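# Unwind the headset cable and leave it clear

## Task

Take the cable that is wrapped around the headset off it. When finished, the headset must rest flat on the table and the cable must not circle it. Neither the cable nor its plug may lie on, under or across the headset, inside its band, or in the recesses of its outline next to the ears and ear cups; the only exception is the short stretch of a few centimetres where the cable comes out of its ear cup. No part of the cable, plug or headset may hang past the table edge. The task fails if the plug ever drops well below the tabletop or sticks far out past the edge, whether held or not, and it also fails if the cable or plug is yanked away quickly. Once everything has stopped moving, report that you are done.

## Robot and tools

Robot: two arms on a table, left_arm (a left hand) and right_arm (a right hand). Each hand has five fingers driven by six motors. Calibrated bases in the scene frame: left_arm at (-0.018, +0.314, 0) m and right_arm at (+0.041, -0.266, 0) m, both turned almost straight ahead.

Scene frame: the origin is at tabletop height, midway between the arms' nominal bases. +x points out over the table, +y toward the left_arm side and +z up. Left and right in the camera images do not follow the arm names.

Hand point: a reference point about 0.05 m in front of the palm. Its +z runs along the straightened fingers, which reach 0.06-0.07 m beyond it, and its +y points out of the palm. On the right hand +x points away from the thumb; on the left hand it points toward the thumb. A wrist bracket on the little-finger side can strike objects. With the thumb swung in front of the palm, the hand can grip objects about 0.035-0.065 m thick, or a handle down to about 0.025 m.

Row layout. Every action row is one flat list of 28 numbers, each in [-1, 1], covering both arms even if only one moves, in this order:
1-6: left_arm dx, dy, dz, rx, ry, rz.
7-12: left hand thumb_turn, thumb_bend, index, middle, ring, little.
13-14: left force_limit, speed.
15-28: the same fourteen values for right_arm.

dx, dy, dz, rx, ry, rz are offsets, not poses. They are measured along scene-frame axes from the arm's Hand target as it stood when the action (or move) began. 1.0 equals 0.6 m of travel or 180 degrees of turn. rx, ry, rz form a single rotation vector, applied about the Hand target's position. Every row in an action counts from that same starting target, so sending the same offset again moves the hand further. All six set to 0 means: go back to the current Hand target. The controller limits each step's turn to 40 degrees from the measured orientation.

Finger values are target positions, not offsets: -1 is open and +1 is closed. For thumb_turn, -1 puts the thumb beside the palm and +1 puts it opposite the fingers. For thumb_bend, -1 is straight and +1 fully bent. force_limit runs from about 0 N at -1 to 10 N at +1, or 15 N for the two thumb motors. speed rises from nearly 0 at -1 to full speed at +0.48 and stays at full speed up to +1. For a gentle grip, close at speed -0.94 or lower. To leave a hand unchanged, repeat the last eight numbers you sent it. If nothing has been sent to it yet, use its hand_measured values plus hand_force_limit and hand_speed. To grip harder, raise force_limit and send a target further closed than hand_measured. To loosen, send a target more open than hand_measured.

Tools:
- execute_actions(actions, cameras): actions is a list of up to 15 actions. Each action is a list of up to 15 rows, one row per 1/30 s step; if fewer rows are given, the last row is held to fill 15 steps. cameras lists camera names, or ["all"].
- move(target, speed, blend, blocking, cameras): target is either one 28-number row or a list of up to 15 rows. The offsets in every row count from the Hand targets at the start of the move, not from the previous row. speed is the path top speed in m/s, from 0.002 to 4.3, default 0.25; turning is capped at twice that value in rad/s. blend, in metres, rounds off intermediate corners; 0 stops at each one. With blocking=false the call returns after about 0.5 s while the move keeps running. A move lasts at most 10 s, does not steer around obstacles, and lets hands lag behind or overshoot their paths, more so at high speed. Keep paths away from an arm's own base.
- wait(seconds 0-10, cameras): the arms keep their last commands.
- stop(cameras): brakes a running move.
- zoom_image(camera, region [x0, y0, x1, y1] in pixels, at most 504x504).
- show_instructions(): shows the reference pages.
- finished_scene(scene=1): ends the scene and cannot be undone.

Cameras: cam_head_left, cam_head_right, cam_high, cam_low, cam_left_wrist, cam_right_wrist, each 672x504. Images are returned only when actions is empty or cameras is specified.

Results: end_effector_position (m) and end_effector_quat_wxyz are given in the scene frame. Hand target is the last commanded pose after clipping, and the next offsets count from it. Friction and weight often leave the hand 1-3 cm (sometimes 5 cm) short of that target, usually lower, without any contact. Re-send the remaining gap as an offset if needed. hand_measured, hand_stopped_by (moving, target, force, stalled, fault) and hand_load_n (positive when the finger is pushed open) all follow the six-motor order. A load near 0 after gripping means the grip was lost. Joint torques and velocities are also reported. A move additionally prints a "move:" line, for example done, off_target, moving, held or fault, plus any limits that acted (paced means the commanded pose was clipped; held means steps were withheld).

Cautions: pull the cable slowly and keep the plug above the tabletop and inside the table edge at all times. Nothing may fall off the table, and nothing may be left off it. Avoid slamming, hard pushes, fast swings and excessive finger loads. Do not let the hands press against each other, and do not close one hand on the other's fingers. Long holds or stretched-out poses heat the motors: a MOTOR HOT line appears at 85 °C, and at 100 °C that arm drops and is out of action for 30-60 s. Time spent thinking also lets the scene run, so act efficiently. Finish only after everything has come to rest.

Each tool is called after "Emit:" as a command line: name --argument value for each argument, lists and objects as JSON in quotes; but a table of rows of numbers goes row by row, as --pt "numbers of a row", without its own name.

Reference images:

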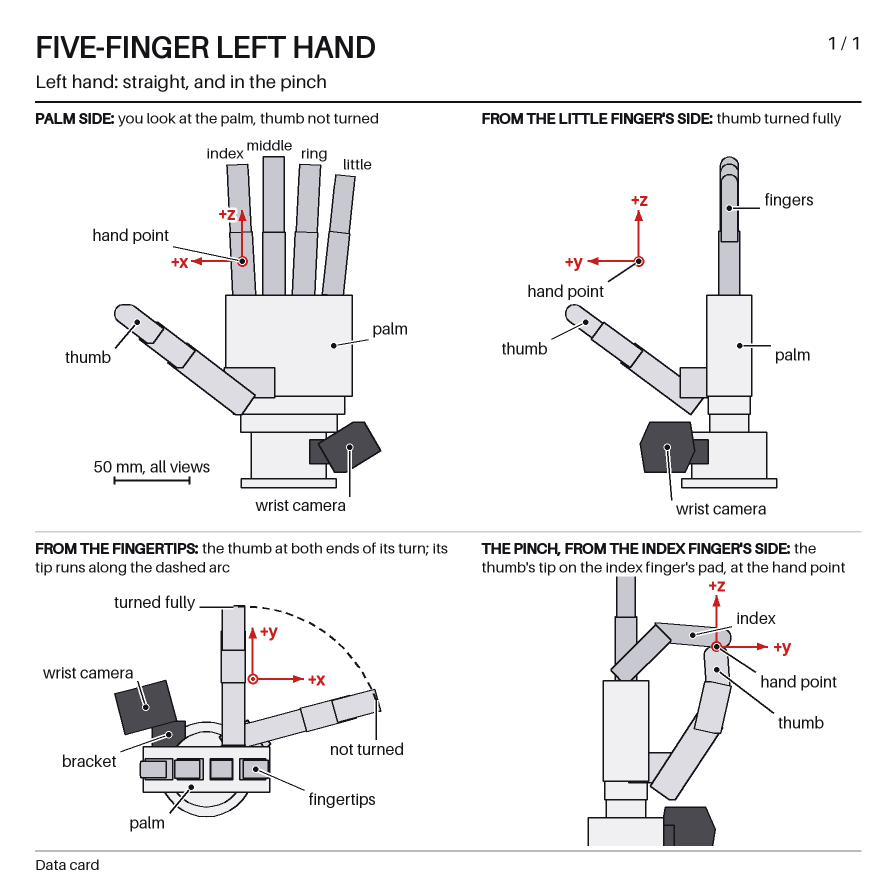

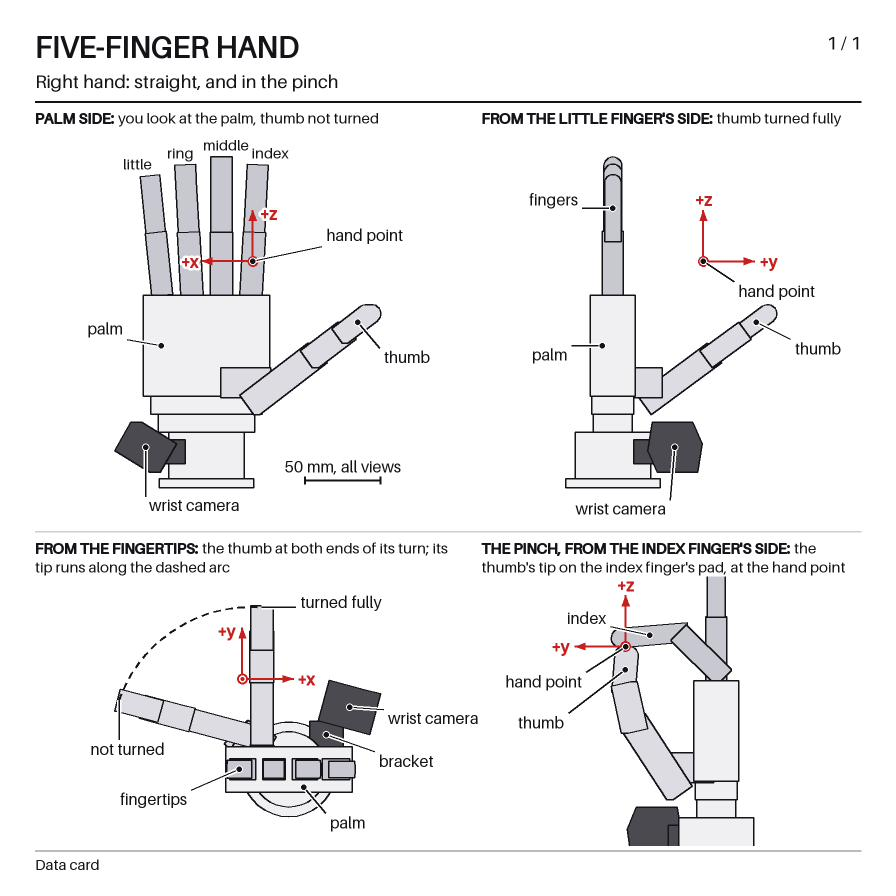

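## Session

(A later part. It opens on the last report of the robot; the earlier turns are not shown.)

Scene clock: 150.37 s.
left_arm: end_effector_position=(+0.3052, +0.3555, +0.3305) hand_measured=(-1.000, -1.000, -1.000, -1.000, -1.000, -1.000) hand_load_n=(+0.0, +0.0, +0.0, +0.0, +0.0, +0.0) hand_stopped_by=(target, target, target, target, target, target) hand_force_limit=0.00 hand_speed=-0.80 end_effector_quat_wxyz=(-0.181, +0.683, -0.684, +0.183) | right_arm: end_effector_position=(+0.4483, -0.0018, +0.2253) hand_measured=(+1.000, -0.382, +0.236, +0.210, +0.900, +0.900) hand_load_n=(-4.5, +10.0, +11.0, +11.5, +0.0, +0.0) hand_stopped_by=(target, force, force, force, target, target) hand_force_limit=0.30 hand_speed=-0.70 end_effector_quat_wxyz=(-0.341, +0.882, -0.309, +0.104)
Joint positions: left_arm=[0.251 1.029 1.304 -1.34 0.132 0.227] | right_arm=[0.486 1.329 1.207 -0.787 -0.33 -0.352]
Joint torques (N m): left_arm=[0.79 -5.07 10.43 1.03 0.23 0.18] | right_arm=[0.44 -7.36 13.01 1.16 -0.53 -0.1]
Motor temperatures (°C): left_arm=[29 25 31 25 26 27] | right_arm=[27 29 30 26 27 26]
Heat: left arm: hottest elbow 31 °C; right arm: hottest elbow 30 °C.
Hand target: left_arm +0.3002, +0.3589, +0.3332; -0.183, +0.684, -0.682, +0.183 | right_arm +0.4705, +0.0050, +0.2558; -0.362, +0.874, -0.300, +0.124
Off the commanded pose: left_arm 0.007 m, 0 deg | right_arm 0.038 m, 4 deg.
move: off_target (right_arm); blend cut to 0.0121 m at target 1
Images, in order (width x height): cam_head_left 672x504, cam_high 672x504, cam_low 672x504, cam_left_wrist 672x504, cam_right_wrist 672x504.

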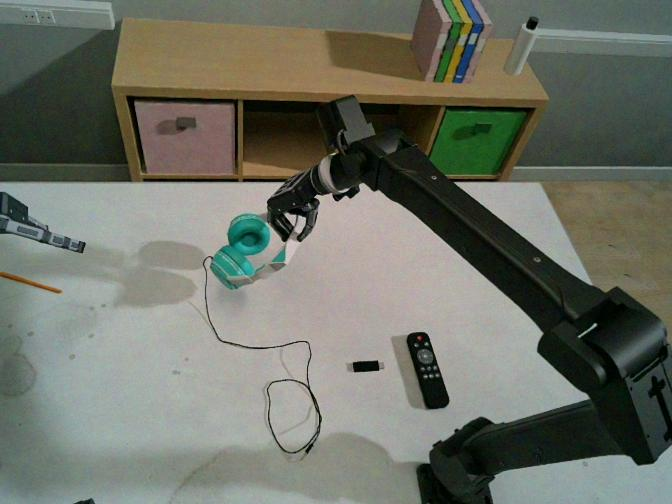

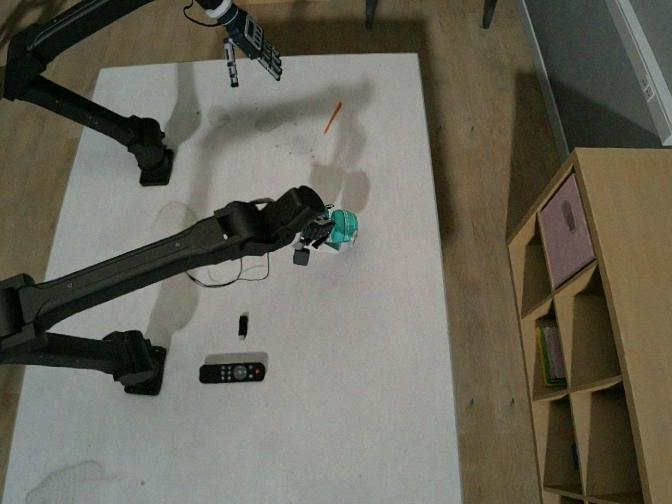

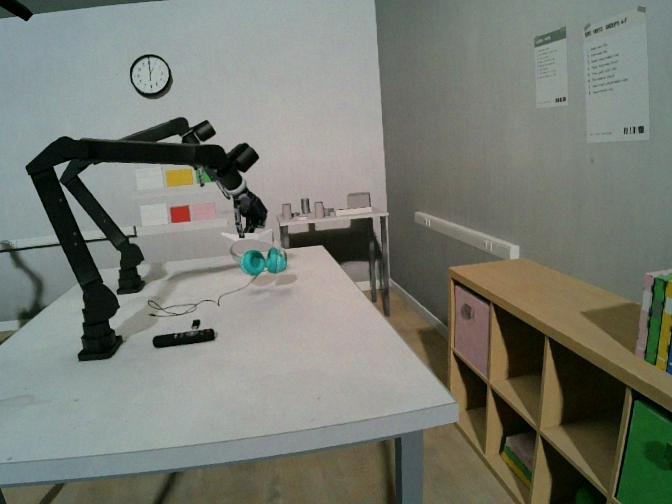

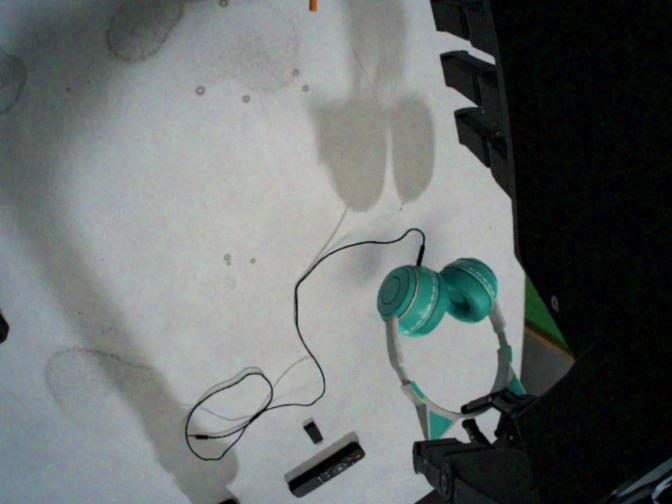

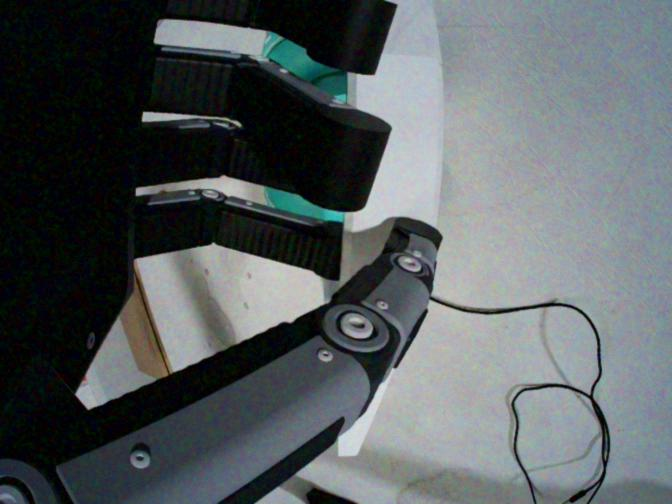

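Emit:
move --pt "0 0 0 0 0 0 -1 -1 -1 -1 -1 -1 0 -0.8 0.045 -0.1 0.0 0 0 0 1 0.0 0.5 0.5 0.9 0.9 0.3 -0.7" --pt "0 0 0 0 0 0 -1 -1 -1 -1 -1 -1 0 -0.8 0.03 -0.125 -0.23 0 0 0 1 0.0 0.5 0.5 0.9 0.9 0.3 -0.7" --speed 0.07 --blend 0.02 --cameras '["cam_left_wrist","cam_right_wrist","cam_low"]'

Emit:
zoom_image --camera "cam_low" --region '[170, 210, 330, 330]'

Scene clock: 156.20 s.
left_arm: end_effector_position=(+0.3052, +0.3555, +0.3305) hand_measured=(-1.000, -1.000, -1.000, -1.000, -1.000, -1.000) hand_load_n=(+0.0, +0.0, +0.0, +0.0, +0.0, -0.5) hand_stopped_by=(target, target, target, target, target, target) hand_force_limit=0.00 hand_speed=-0.80 end_effector_quat_wxyz=(-0.181, +0.683, -0.684, +0.183) | right_arm: end_effector_position=(+0.4828, -0.0674, +0.1282) hand_measured=(+1.000, -0.384, +0.238, +0.210, +0.900, +0.900) hand_load_n=(-2.0, +9.5, +2.5, +8.5, +0.0, +0.0) hand_stopped_by=(target, force, force, force, target, target) hand_force_limit=0.30 hand_speed=-0.70 end_effector_quat_wxyz=(-0.363, +0.873, -0.302, +0.122)
Joint positions: left_arm=[0.251 1.029 1.304 -1.34 0.132 0.227] | right_arm=[0.306 1.398 0.996 -0.501 -0.45 -0.495]
Joint torques (N m): left_arm=[1.03 -5.19 10.43 1.06 0.23 0.18] | right_arm=[0.5 -6.65 7.2 1.91 -0.4 -0.18]
Heat: left arm: hottest elbow 31 °C; right arm: hottest elbow 30 °C.
Hand target: left_arm +0.3002, +0.3589, +0.3332; -0.183, +0.684, -0.682, +0.183 | right_arm +0.4885, -0.0699, +0.1180; -0.362, +0.874, -0.300, +0.124
Off the commanded pose: left_arm 0.007 m, 0 deg | right_arm 0.012 m, 0 deg.
move: off_target (right_arm)
Images, in order (width x height): cam_low 672x504, cam_left_wrist 672x504, cam_right_wrist 672x504.

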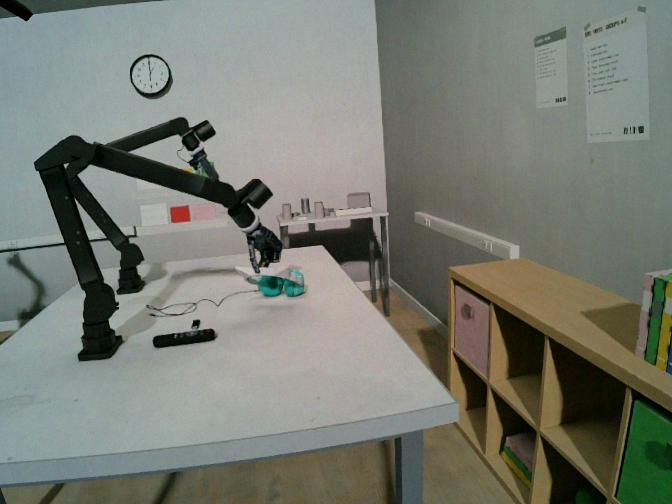

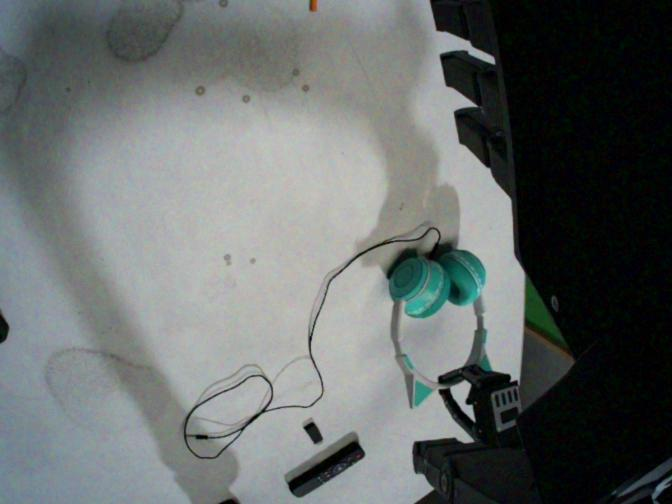

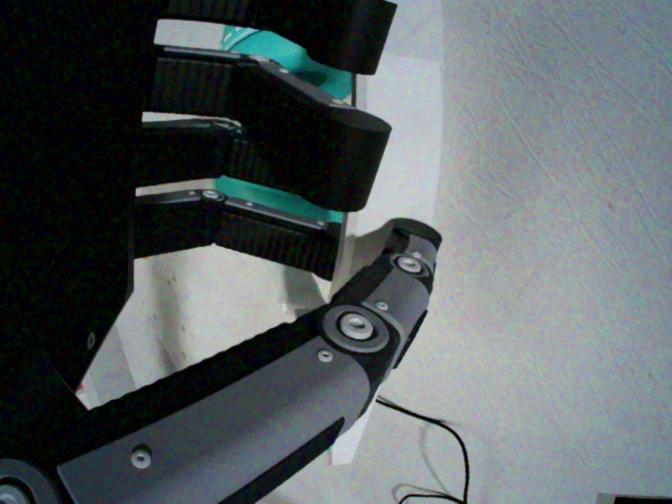

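Scaled by 3.150.

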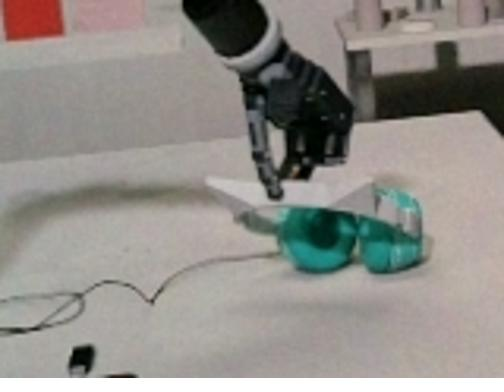

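Emit:
move --pt "0 0 0 0 0 0 -1 -1 -1 -1 -1 -1 0 -0.8 -0.02 -0.026 -0.14 0 0 0 1 0.0 0.5 0.5 0.9 0.9 0.3 -0.7" --speed 0.06 --cameras '["cam_left_wrist","cam_right_wrist","cam_low"]'

Emit:
zoom_image --camera "cam_low" --region '[170, 210, 330, 330]'

Emit:
zoom_image --camera "cam_left_wrist" --region '[280, 180, 540, 440]'

Scene clock: 158.97 s.
left_arm: end_effector_position=(+0.3052, +0.3555, +0.3305) hand_measured=(-1.000, -1.000, -1.000, -1.000, -1.000, -1.000) hand_load_n=(+0.0, +0.0, +0.0, +0.0, +0.0, +0.0) hand_stopped_by=(target, target, target, target, target, target) hand_force_limit=0.00 hand_speed=-0.80 end_effector_quat_wxyz=(-0.181, +0.683, -0.684, +0.183) | right_arm: end_effector_position=(+0.4740, -0.0817, +0.0443) hand_measured=(+1.000, -0.382, +0.238, +0.210, +0.900, +0.900) hand_load_n=(+1.5, +8.5, +0.5, +2.5, +0.0, +0.0) hand_stopped_by=(target, force, force, force, target, target) hand_force_limit=0.30 hand_speed=-0.70 end_effector_quat_wxyz=(-0.364, +0.873, -0.299, +0.125)
Joint positions: left_arm=[0.251 1.029 1.304 -1.34 0.132 0.227] | right_arm=[0.278 1.489 0.839 -0.259 -0.468 -0.526]
Joint torques (N m): left_arm=[1.08 -5.19 10.4 0.99 0.23 0.17] | right_arm=[0.32 -6.71 6.27 1.74 -0.43 -0.13]
Heat: left arm: hottest elbow 31 °C; right arm: hottest elbow 30 °C.
Hand target: left_arm +0.3002, +0.3589, +0.3332; -0.183, +0.684, -0.682, +0.183 | right_arm +0.4764, -0.0856, +0.0339; -0.362, +0.874, -0.300, +0.124
Off the commanded pose: left_arm 0.007 m, 0 deg | right_arm 0.011 m, 0 deg.
move: off_target (right_arm)
Images, in order (width x height): cam_low 672x504, cam_left_wrist 672x504, cam_right_wrist 672x504.

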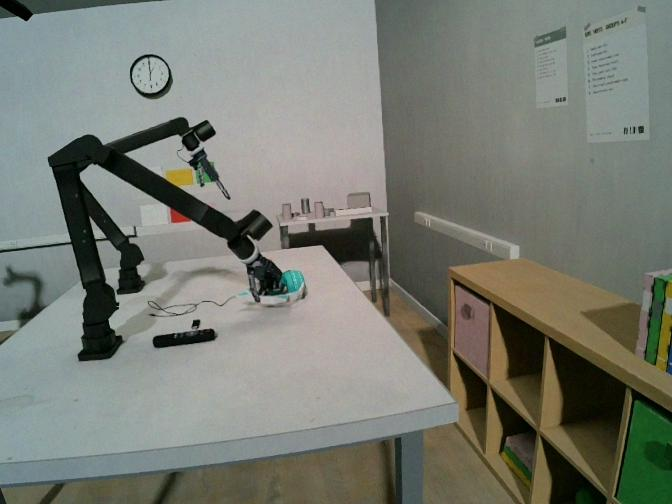

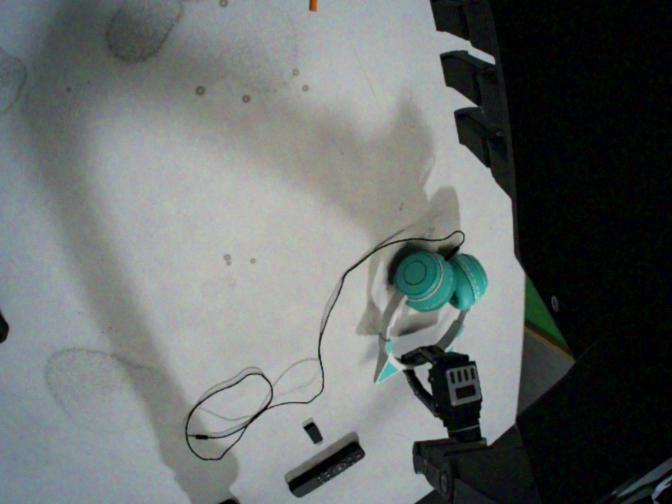

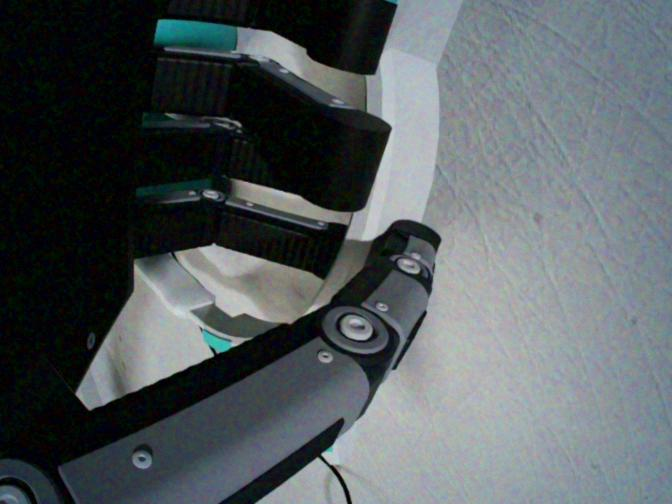

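Scaled by 3.150.

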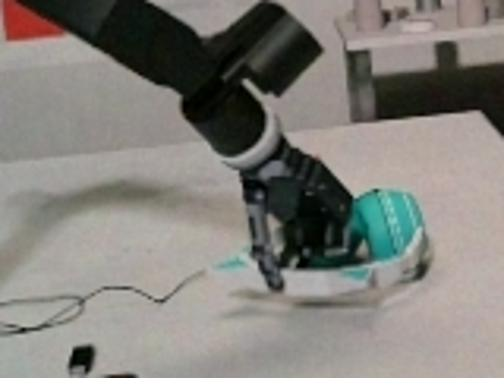

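Scaled by 1.938 from the camera's 672x504 image, which has a finer 960x720 frame.

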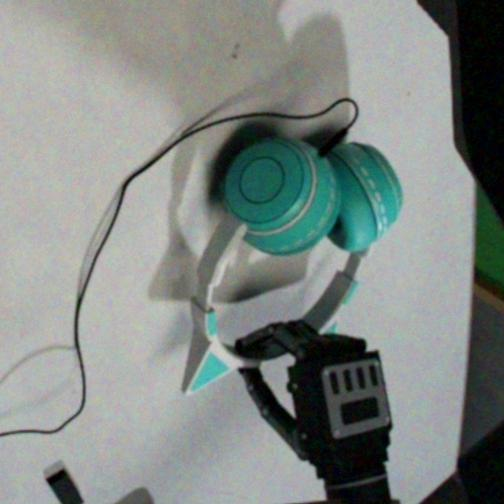

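Emit:
move --pt "0 0 0 0 0 0 -1 -1 -1 -1 -1 -1 0 -0.8 -0.005 -0.006 -0.045 0 0 0 1 0.0 0.5 0.5 0.9 0.9 0.3 -0.7" --speed 0.04 --cameras '["cam_right_wrist","cam_low"]'

Emit:
zoom_image --camera "cam_low" --region '[210, 240, 330, 330]'

Scene clock: 161.33 s.
left_arm: end_effector_position=(+0.3052, +0.3555, +0.3305) hand_measured=(-1.000, -1.000, -1.000, -1.000, -1.000, -1.000) hand_load_n=(+0.0, +0.0, +0.0, +0.0, -0.5, +0.0) hand_stopped_by=(target, target, target, target, target, target) hand_force_limit=0.00 hand_speed=-0.80 end_effector_quat_wxyz=(-0.181, +0.683, -0.684, +0.183) | right_arm: end_effector_position=(+0.4733, -0.0835, +0.0202) hand_measured=(+1.000, -0.384, +0.238, +0.210, +0.900, +0.900) hand_load_n=(+2.5, +14.0, +0.5, +3.0, +0.0, +0.0) hand_stopped_by=(target, force, force, force, target, target) hand_force_limit=0.30 hand_speed=-0.70 end_effector_quat_wxyz=(-0.367, +0.873, -0.295, +0.127)
Joint positions: left_arm=[0.251 1.029 1.304 -1.34 0.132 0.227] | right_arm=[0.273 1.532 0.804 -0.175 -0.475 -0.534]
Joint torques (N m): left_arm=[1.08 -5.01 10.41 1.1 0.23 0.17] | right_arm=[0.15 -6.59 5.74 1.63 -0.33 -0.11]
Heat: left arm: hottest elbow 31 °C; right arm: hottest elbow 30 °C.
Hand target: left_arm +0.3002, +0.3589, +0.3332; -0.183, +0.684, -0.682, +0.183 | right_arm +0.4734, -0.0891, +0.0069; -0.362, +0.874, -0.300, +0.124
Off the commanded pose: left_arm 0.007 m, 0 deg | right_arm 0.014 m, 1 deg.
move: off_target (right_arm)
Images, in order (width x height): cam_low 672x504, cam_right_wrist 672x504.

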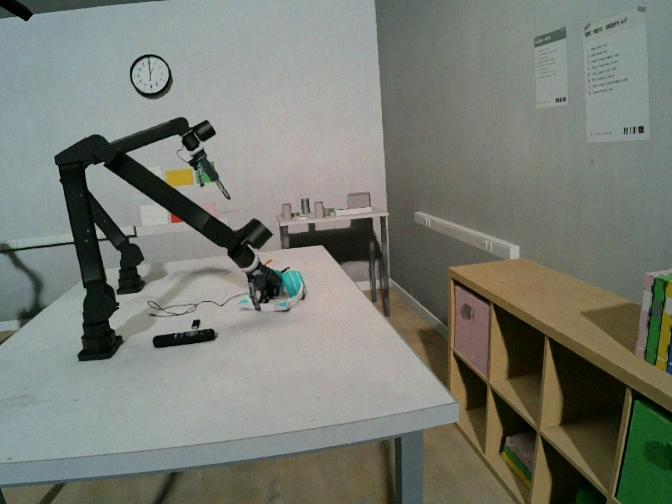

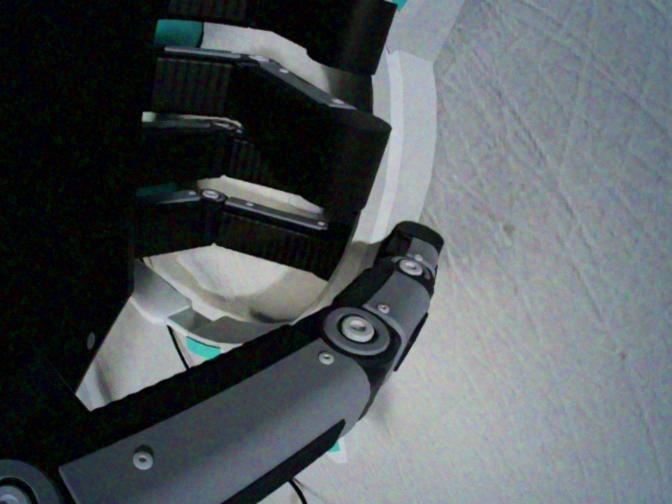

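Scaled by 4.200.

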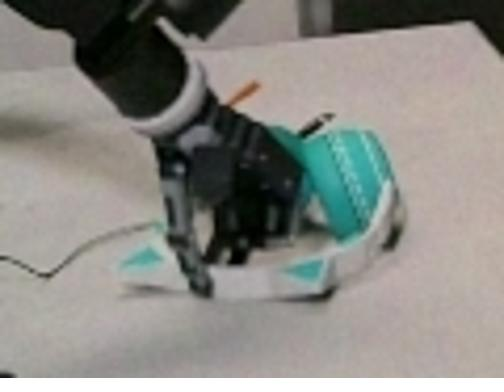

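Emit:
move --pt "0 0 0 0 0 0 -1 -1 -1 -1 -1 -1 0 -0.8 0 0 0.01 0 0 0 1 -0.8 -0.25 -0.25 0.9 0.9 0.3 -0.5" --pt "0 0 0 0 0 0 -1 -1 -1 -1 -1 -1 0 -0.8 0.003 0.008 0.16 0 0 0 1 -0.8 -0.25 -0.25 0.9 0.9 0.3 -0.5" --speed 0.06 --cameras '["cam_right_wrist","cam_low","cam_left_wrist"]'

Emit:
zoom_image --camera "cam_low" --region '[210, 240, 330, 330]'

Emit:
zoom_image --camera "cam_left_wrist" --region '[280, 180, 540, 440]'

Scene clock: 165.23 s.
left_arm: end_effector_position=(+0.3052, +0.3555, +0.3305) hand_measured=(-1.000, -1.000, -1.000, -1.000, -1.000, -1.000) hand_load_n=(+0.0, +0.0, +0.0, +0.0, +0.0, +0.0) hand_stopped_by=(target, target, target, target, target, target) hand_force_limit=0.00 hand_speed=-0.80 end_effector_quat_wxyz=(-0.181, +0.683, -0.684, +0.183) | right_arm: end_effector_position=(+0.4597, -0.0924, +0.0806) hand_measured=(+1.000, -0.800, -0.250, -0.248, +0.900, +0.900) hand_load_n=(+0.0, -0.5, +0.0, +0.0, +0.0, +0.0) hand_stopped_by=(target, target, target, target, target, target) hand_force_limit=0.30 hand_speed=-0.50 end_effector_quat_wxyz=(-0.352, +0.877, -0.310, +0.107)
Joint positions: left_arm=[0.251 1.029 1.304 -1.34 0.132 0.227] | right_arm=[0.261 1.409 0.882 -0.435 -0.474 -0.534]
Joint torques (N m): left_arm=[1.08 -5.13 10.41 1.06 0.25 0.19] | right_arm=[2.26 -8.64 10.11 0.73 -0.16 -0.02]
Heat: left arm: hottest elbow 31 °C; right arm: hottest shoulder 29 °C.
Hand target: left_arm +0.3002, +0.3589, +0.3332; -0.183, +0.684, -0.682, +0.183 | right_arm +0.4752, -0.0842, +0.1030; -0.362, +0.874, -0.300, +0.124
Off the commanded pose: left_arm 0.007 m, 0 deg | right_arm 0.028 m, 3 deg.
move: off_target (right_arm)
Images, in order (width x height): cam_low 672x504, cam_left_wrist 672x504, cam_right_wrist 672x504.

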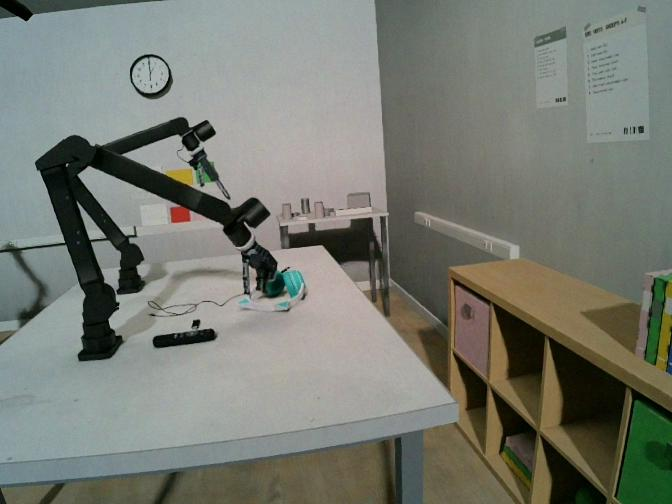

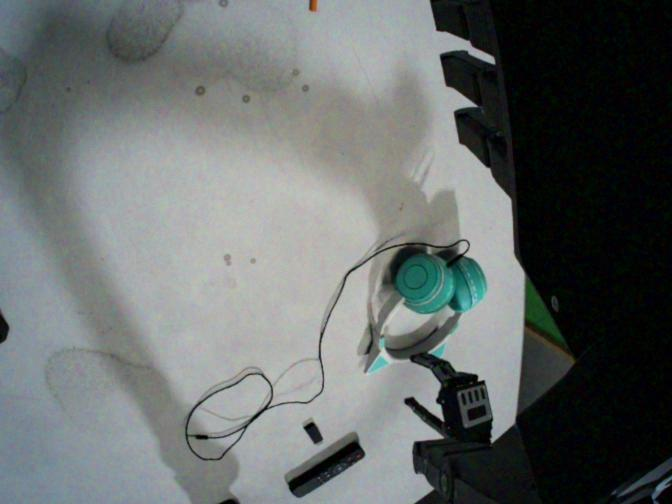

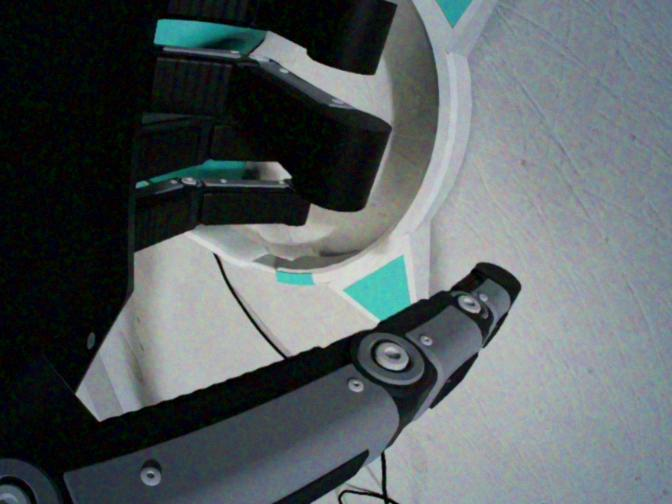

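Scaled by 4.200.

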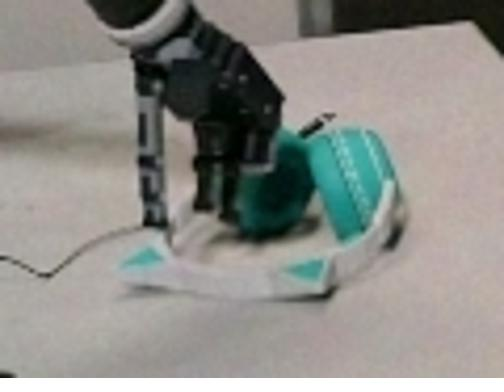

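Scaled by 1.938 from the camera's 672x504 image, which has a finer 960x720 frame.

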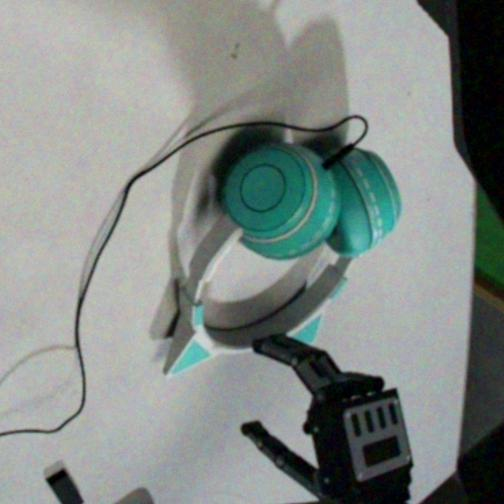

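Emit:
move --pt "0 0 0 0 0 0 -1 -1 -1 -1 -1 -1 0 -0.8 0.0 0.0 0.15 0 0 0 1 -0.8 -0.6 -0.6 0.9 0.9 0.3 -0.2" --pt "0 0 0 0 0 0 -1 -1 -1 -1 -1 -1 0 -0.8 -0.15 -0.35 0.2 0 0 -0.25 1 -0.8 -0.6 -0.6 0.9 0.9 0.3 -0.2" --speed 0.15 --blend 0.03 --cameras '["all"]'

Emit:
zoom_image --camera "cam_high" --region '[170, 130, 390, 330]'

Emit:
zoom_image --camera "cam_left_wrist" --region '[280, 180, 540, 440]'

Emit:
zoom_image --camera "cam_head_left" --region '[170, 200, 370, 400]'

Emit:
zoom_image --camera "cam_low" --region '[210, 240, 330, 330]'

Scene clock: 169.83 s.
left_arm: end_effector_position=(+0.3052, +0.3555, +0.3305) hand_measured=(-1.000, -1.000, -1.000, -1.000, -1.000, -1.000) hand_load_n=(-0.5, +0.0, +0.0, +0.0, +0.0, +0.0) hand_stopped_by=(target, target, target, target, target, target) hand_force_limit=0.00 hand_speed=-0.80 end_effector_quat_wxyz=(-0.181, +0.683, -0.684, +0.183) | right_arm: end_effector_position=(+0.3906, -0.2924, +0.2248) hand_measured=(+1.000, -0.800, -0.600, -0.600, +0.900, +0.900) hand_load_n=(+0.0, +0.0, +0.0, +0.0, +0.0, +0.0) hand_stopped_by=(target, target, target, target, target, target) hand_force_limit=0.30 hand_speed=-0.20 end_effector_quat_wxyz=(-0.289, +0.699, -0.602, +0.256)
Joint positions: left_arm=[0.251 1.029 1.304 -1.34 0.132 0.227] | right_arm=[-0.205 0.887 0.865 -0.797 -0.279 -0.299]
Joint torques (N m): left_arm=[0.91 -5.07 10.37 1.01 0.24 0.17] | right_arm=[0.26 -3.43 7.6 0.96 -0.11 0.07]
Heat: left arm: hottest elbow 31 °C; right arm: hottest shoulder 29 °C.
Hand target: left_arm +0.3002, +0.3589, +0.3332; -0.183, +0.684, -0.682, +0.183 | right_arm +0.3852, -0.2943, +0.2228; -0.287, +0.693, -0.611, +0.253
Off the commanded pose: left_arm 0.007 m, 0 deg | right_arm 0.006 m, 1 deg.
move: done

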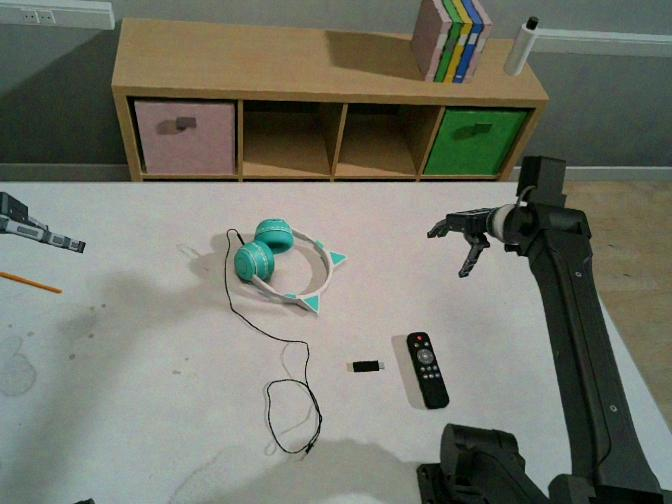

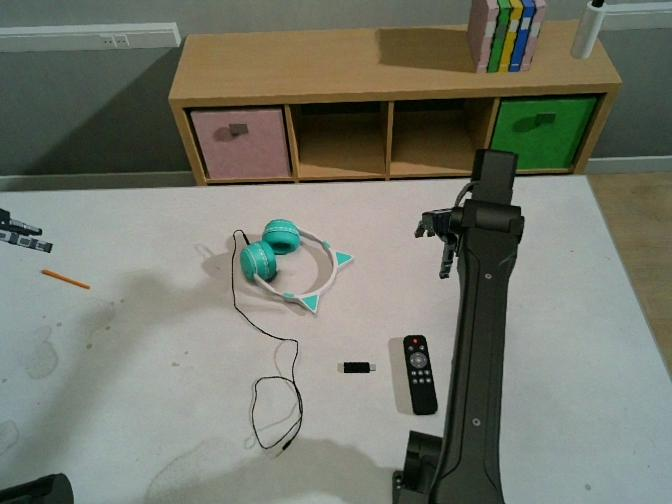

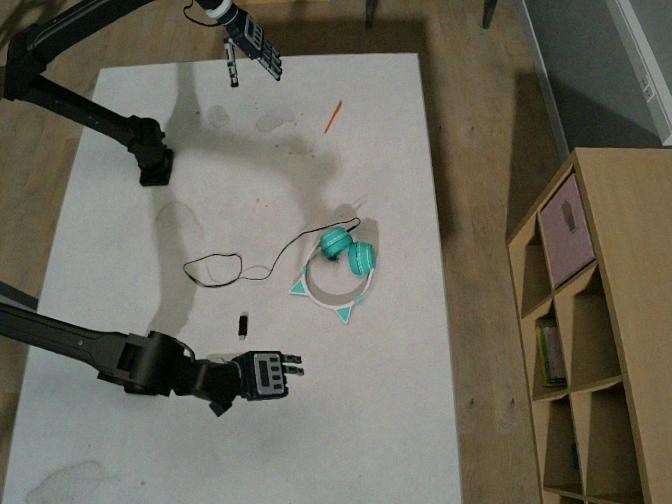

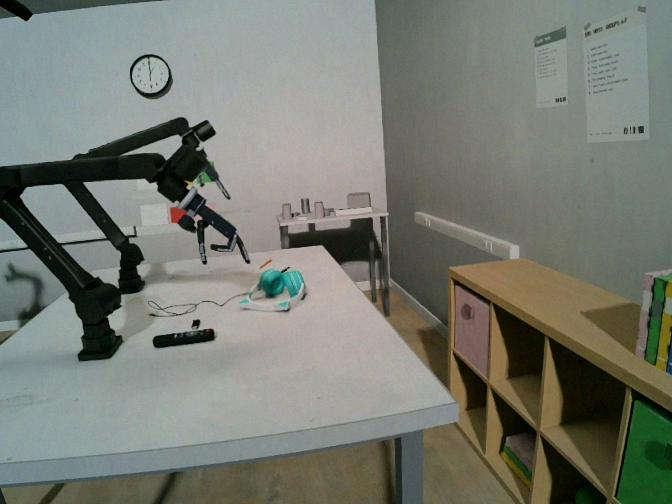

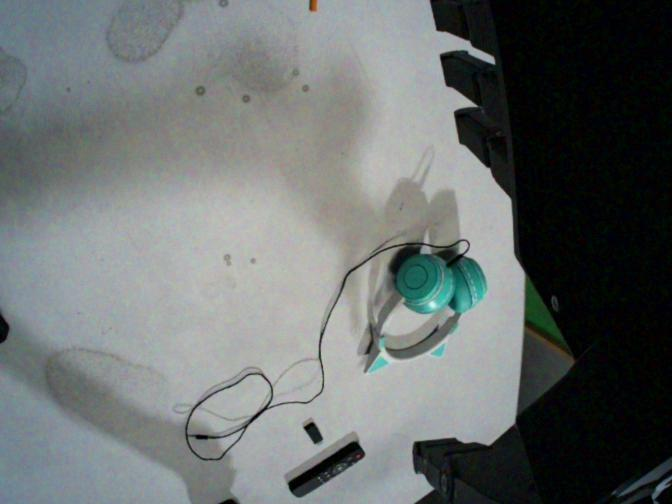

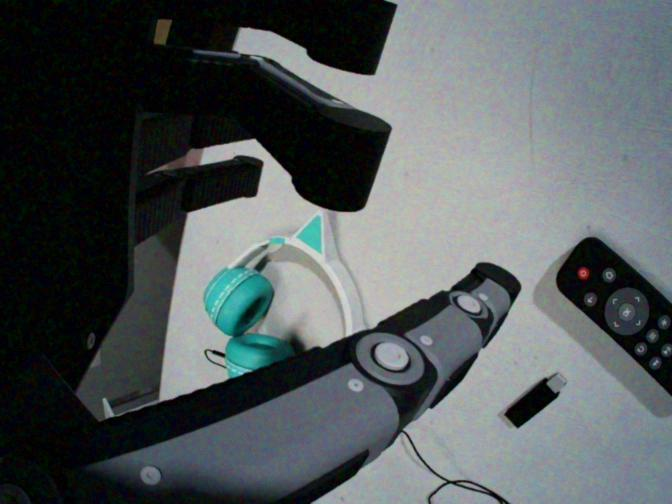

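Scaled by 2.291.

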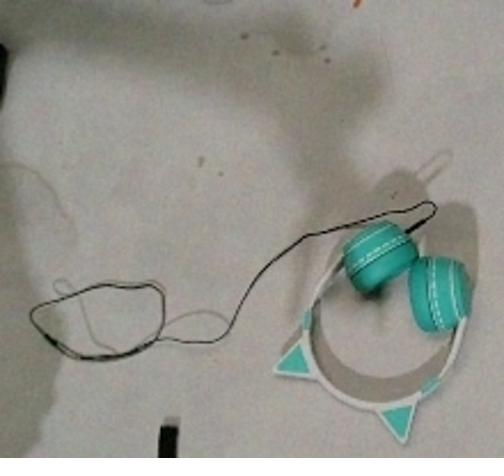

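Scaled by 1.938 from the camera's 672x504 image, which has a finer 960x720 frame.

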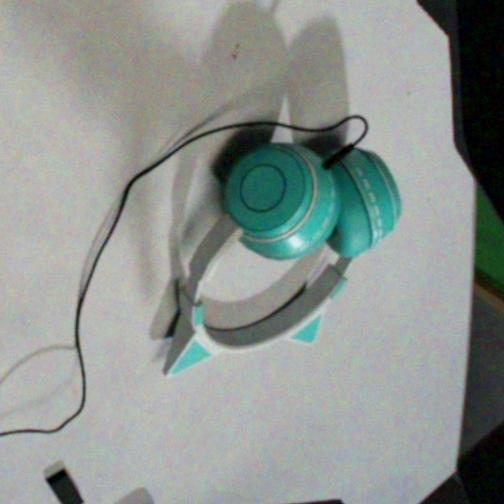

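Scaled by 2.520.

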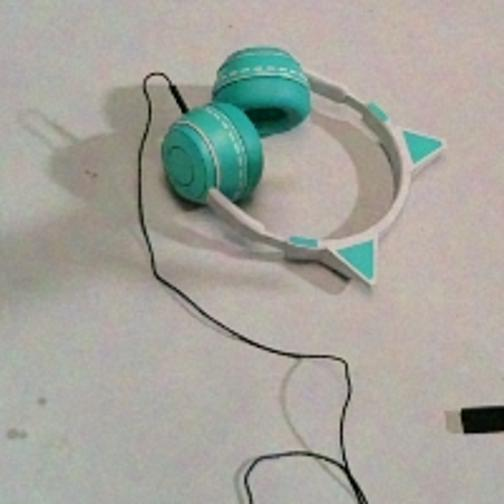

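Scaled by 4.200.

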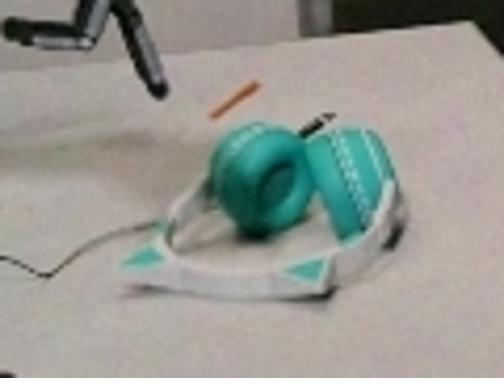

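Emit:
zoom_image --camera "cam_left_wrist" --region '[340, 220, 500, 380]'

Emit:
zoom_image --camera "cam_head_right" --region '[220, 200, 370, 350]'

Emit:
zoom_image --camera "cam_right_wrist" --region '[180, 190, 400, 410]'

Scaled by 3.150 from the camera's 672x504 image, which has a finer 960x720 frame.

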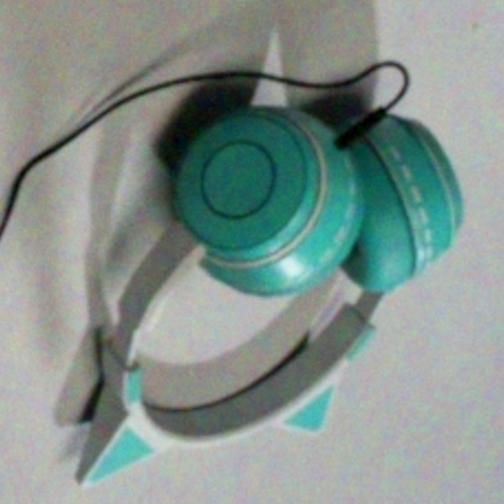

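Scaled by 3.360.

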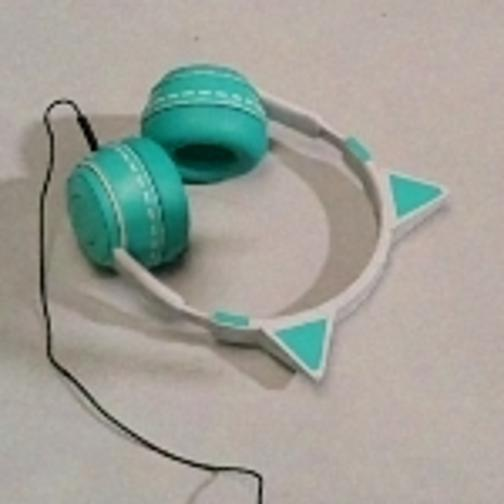

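Scaled by 2.291 from the camera's 672x504 image, which has a finer 960x720 frame.

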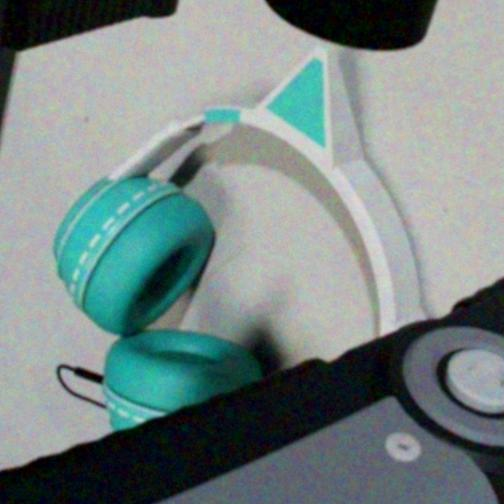

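Emit:
finished_scene

The scene is finished: the task was done.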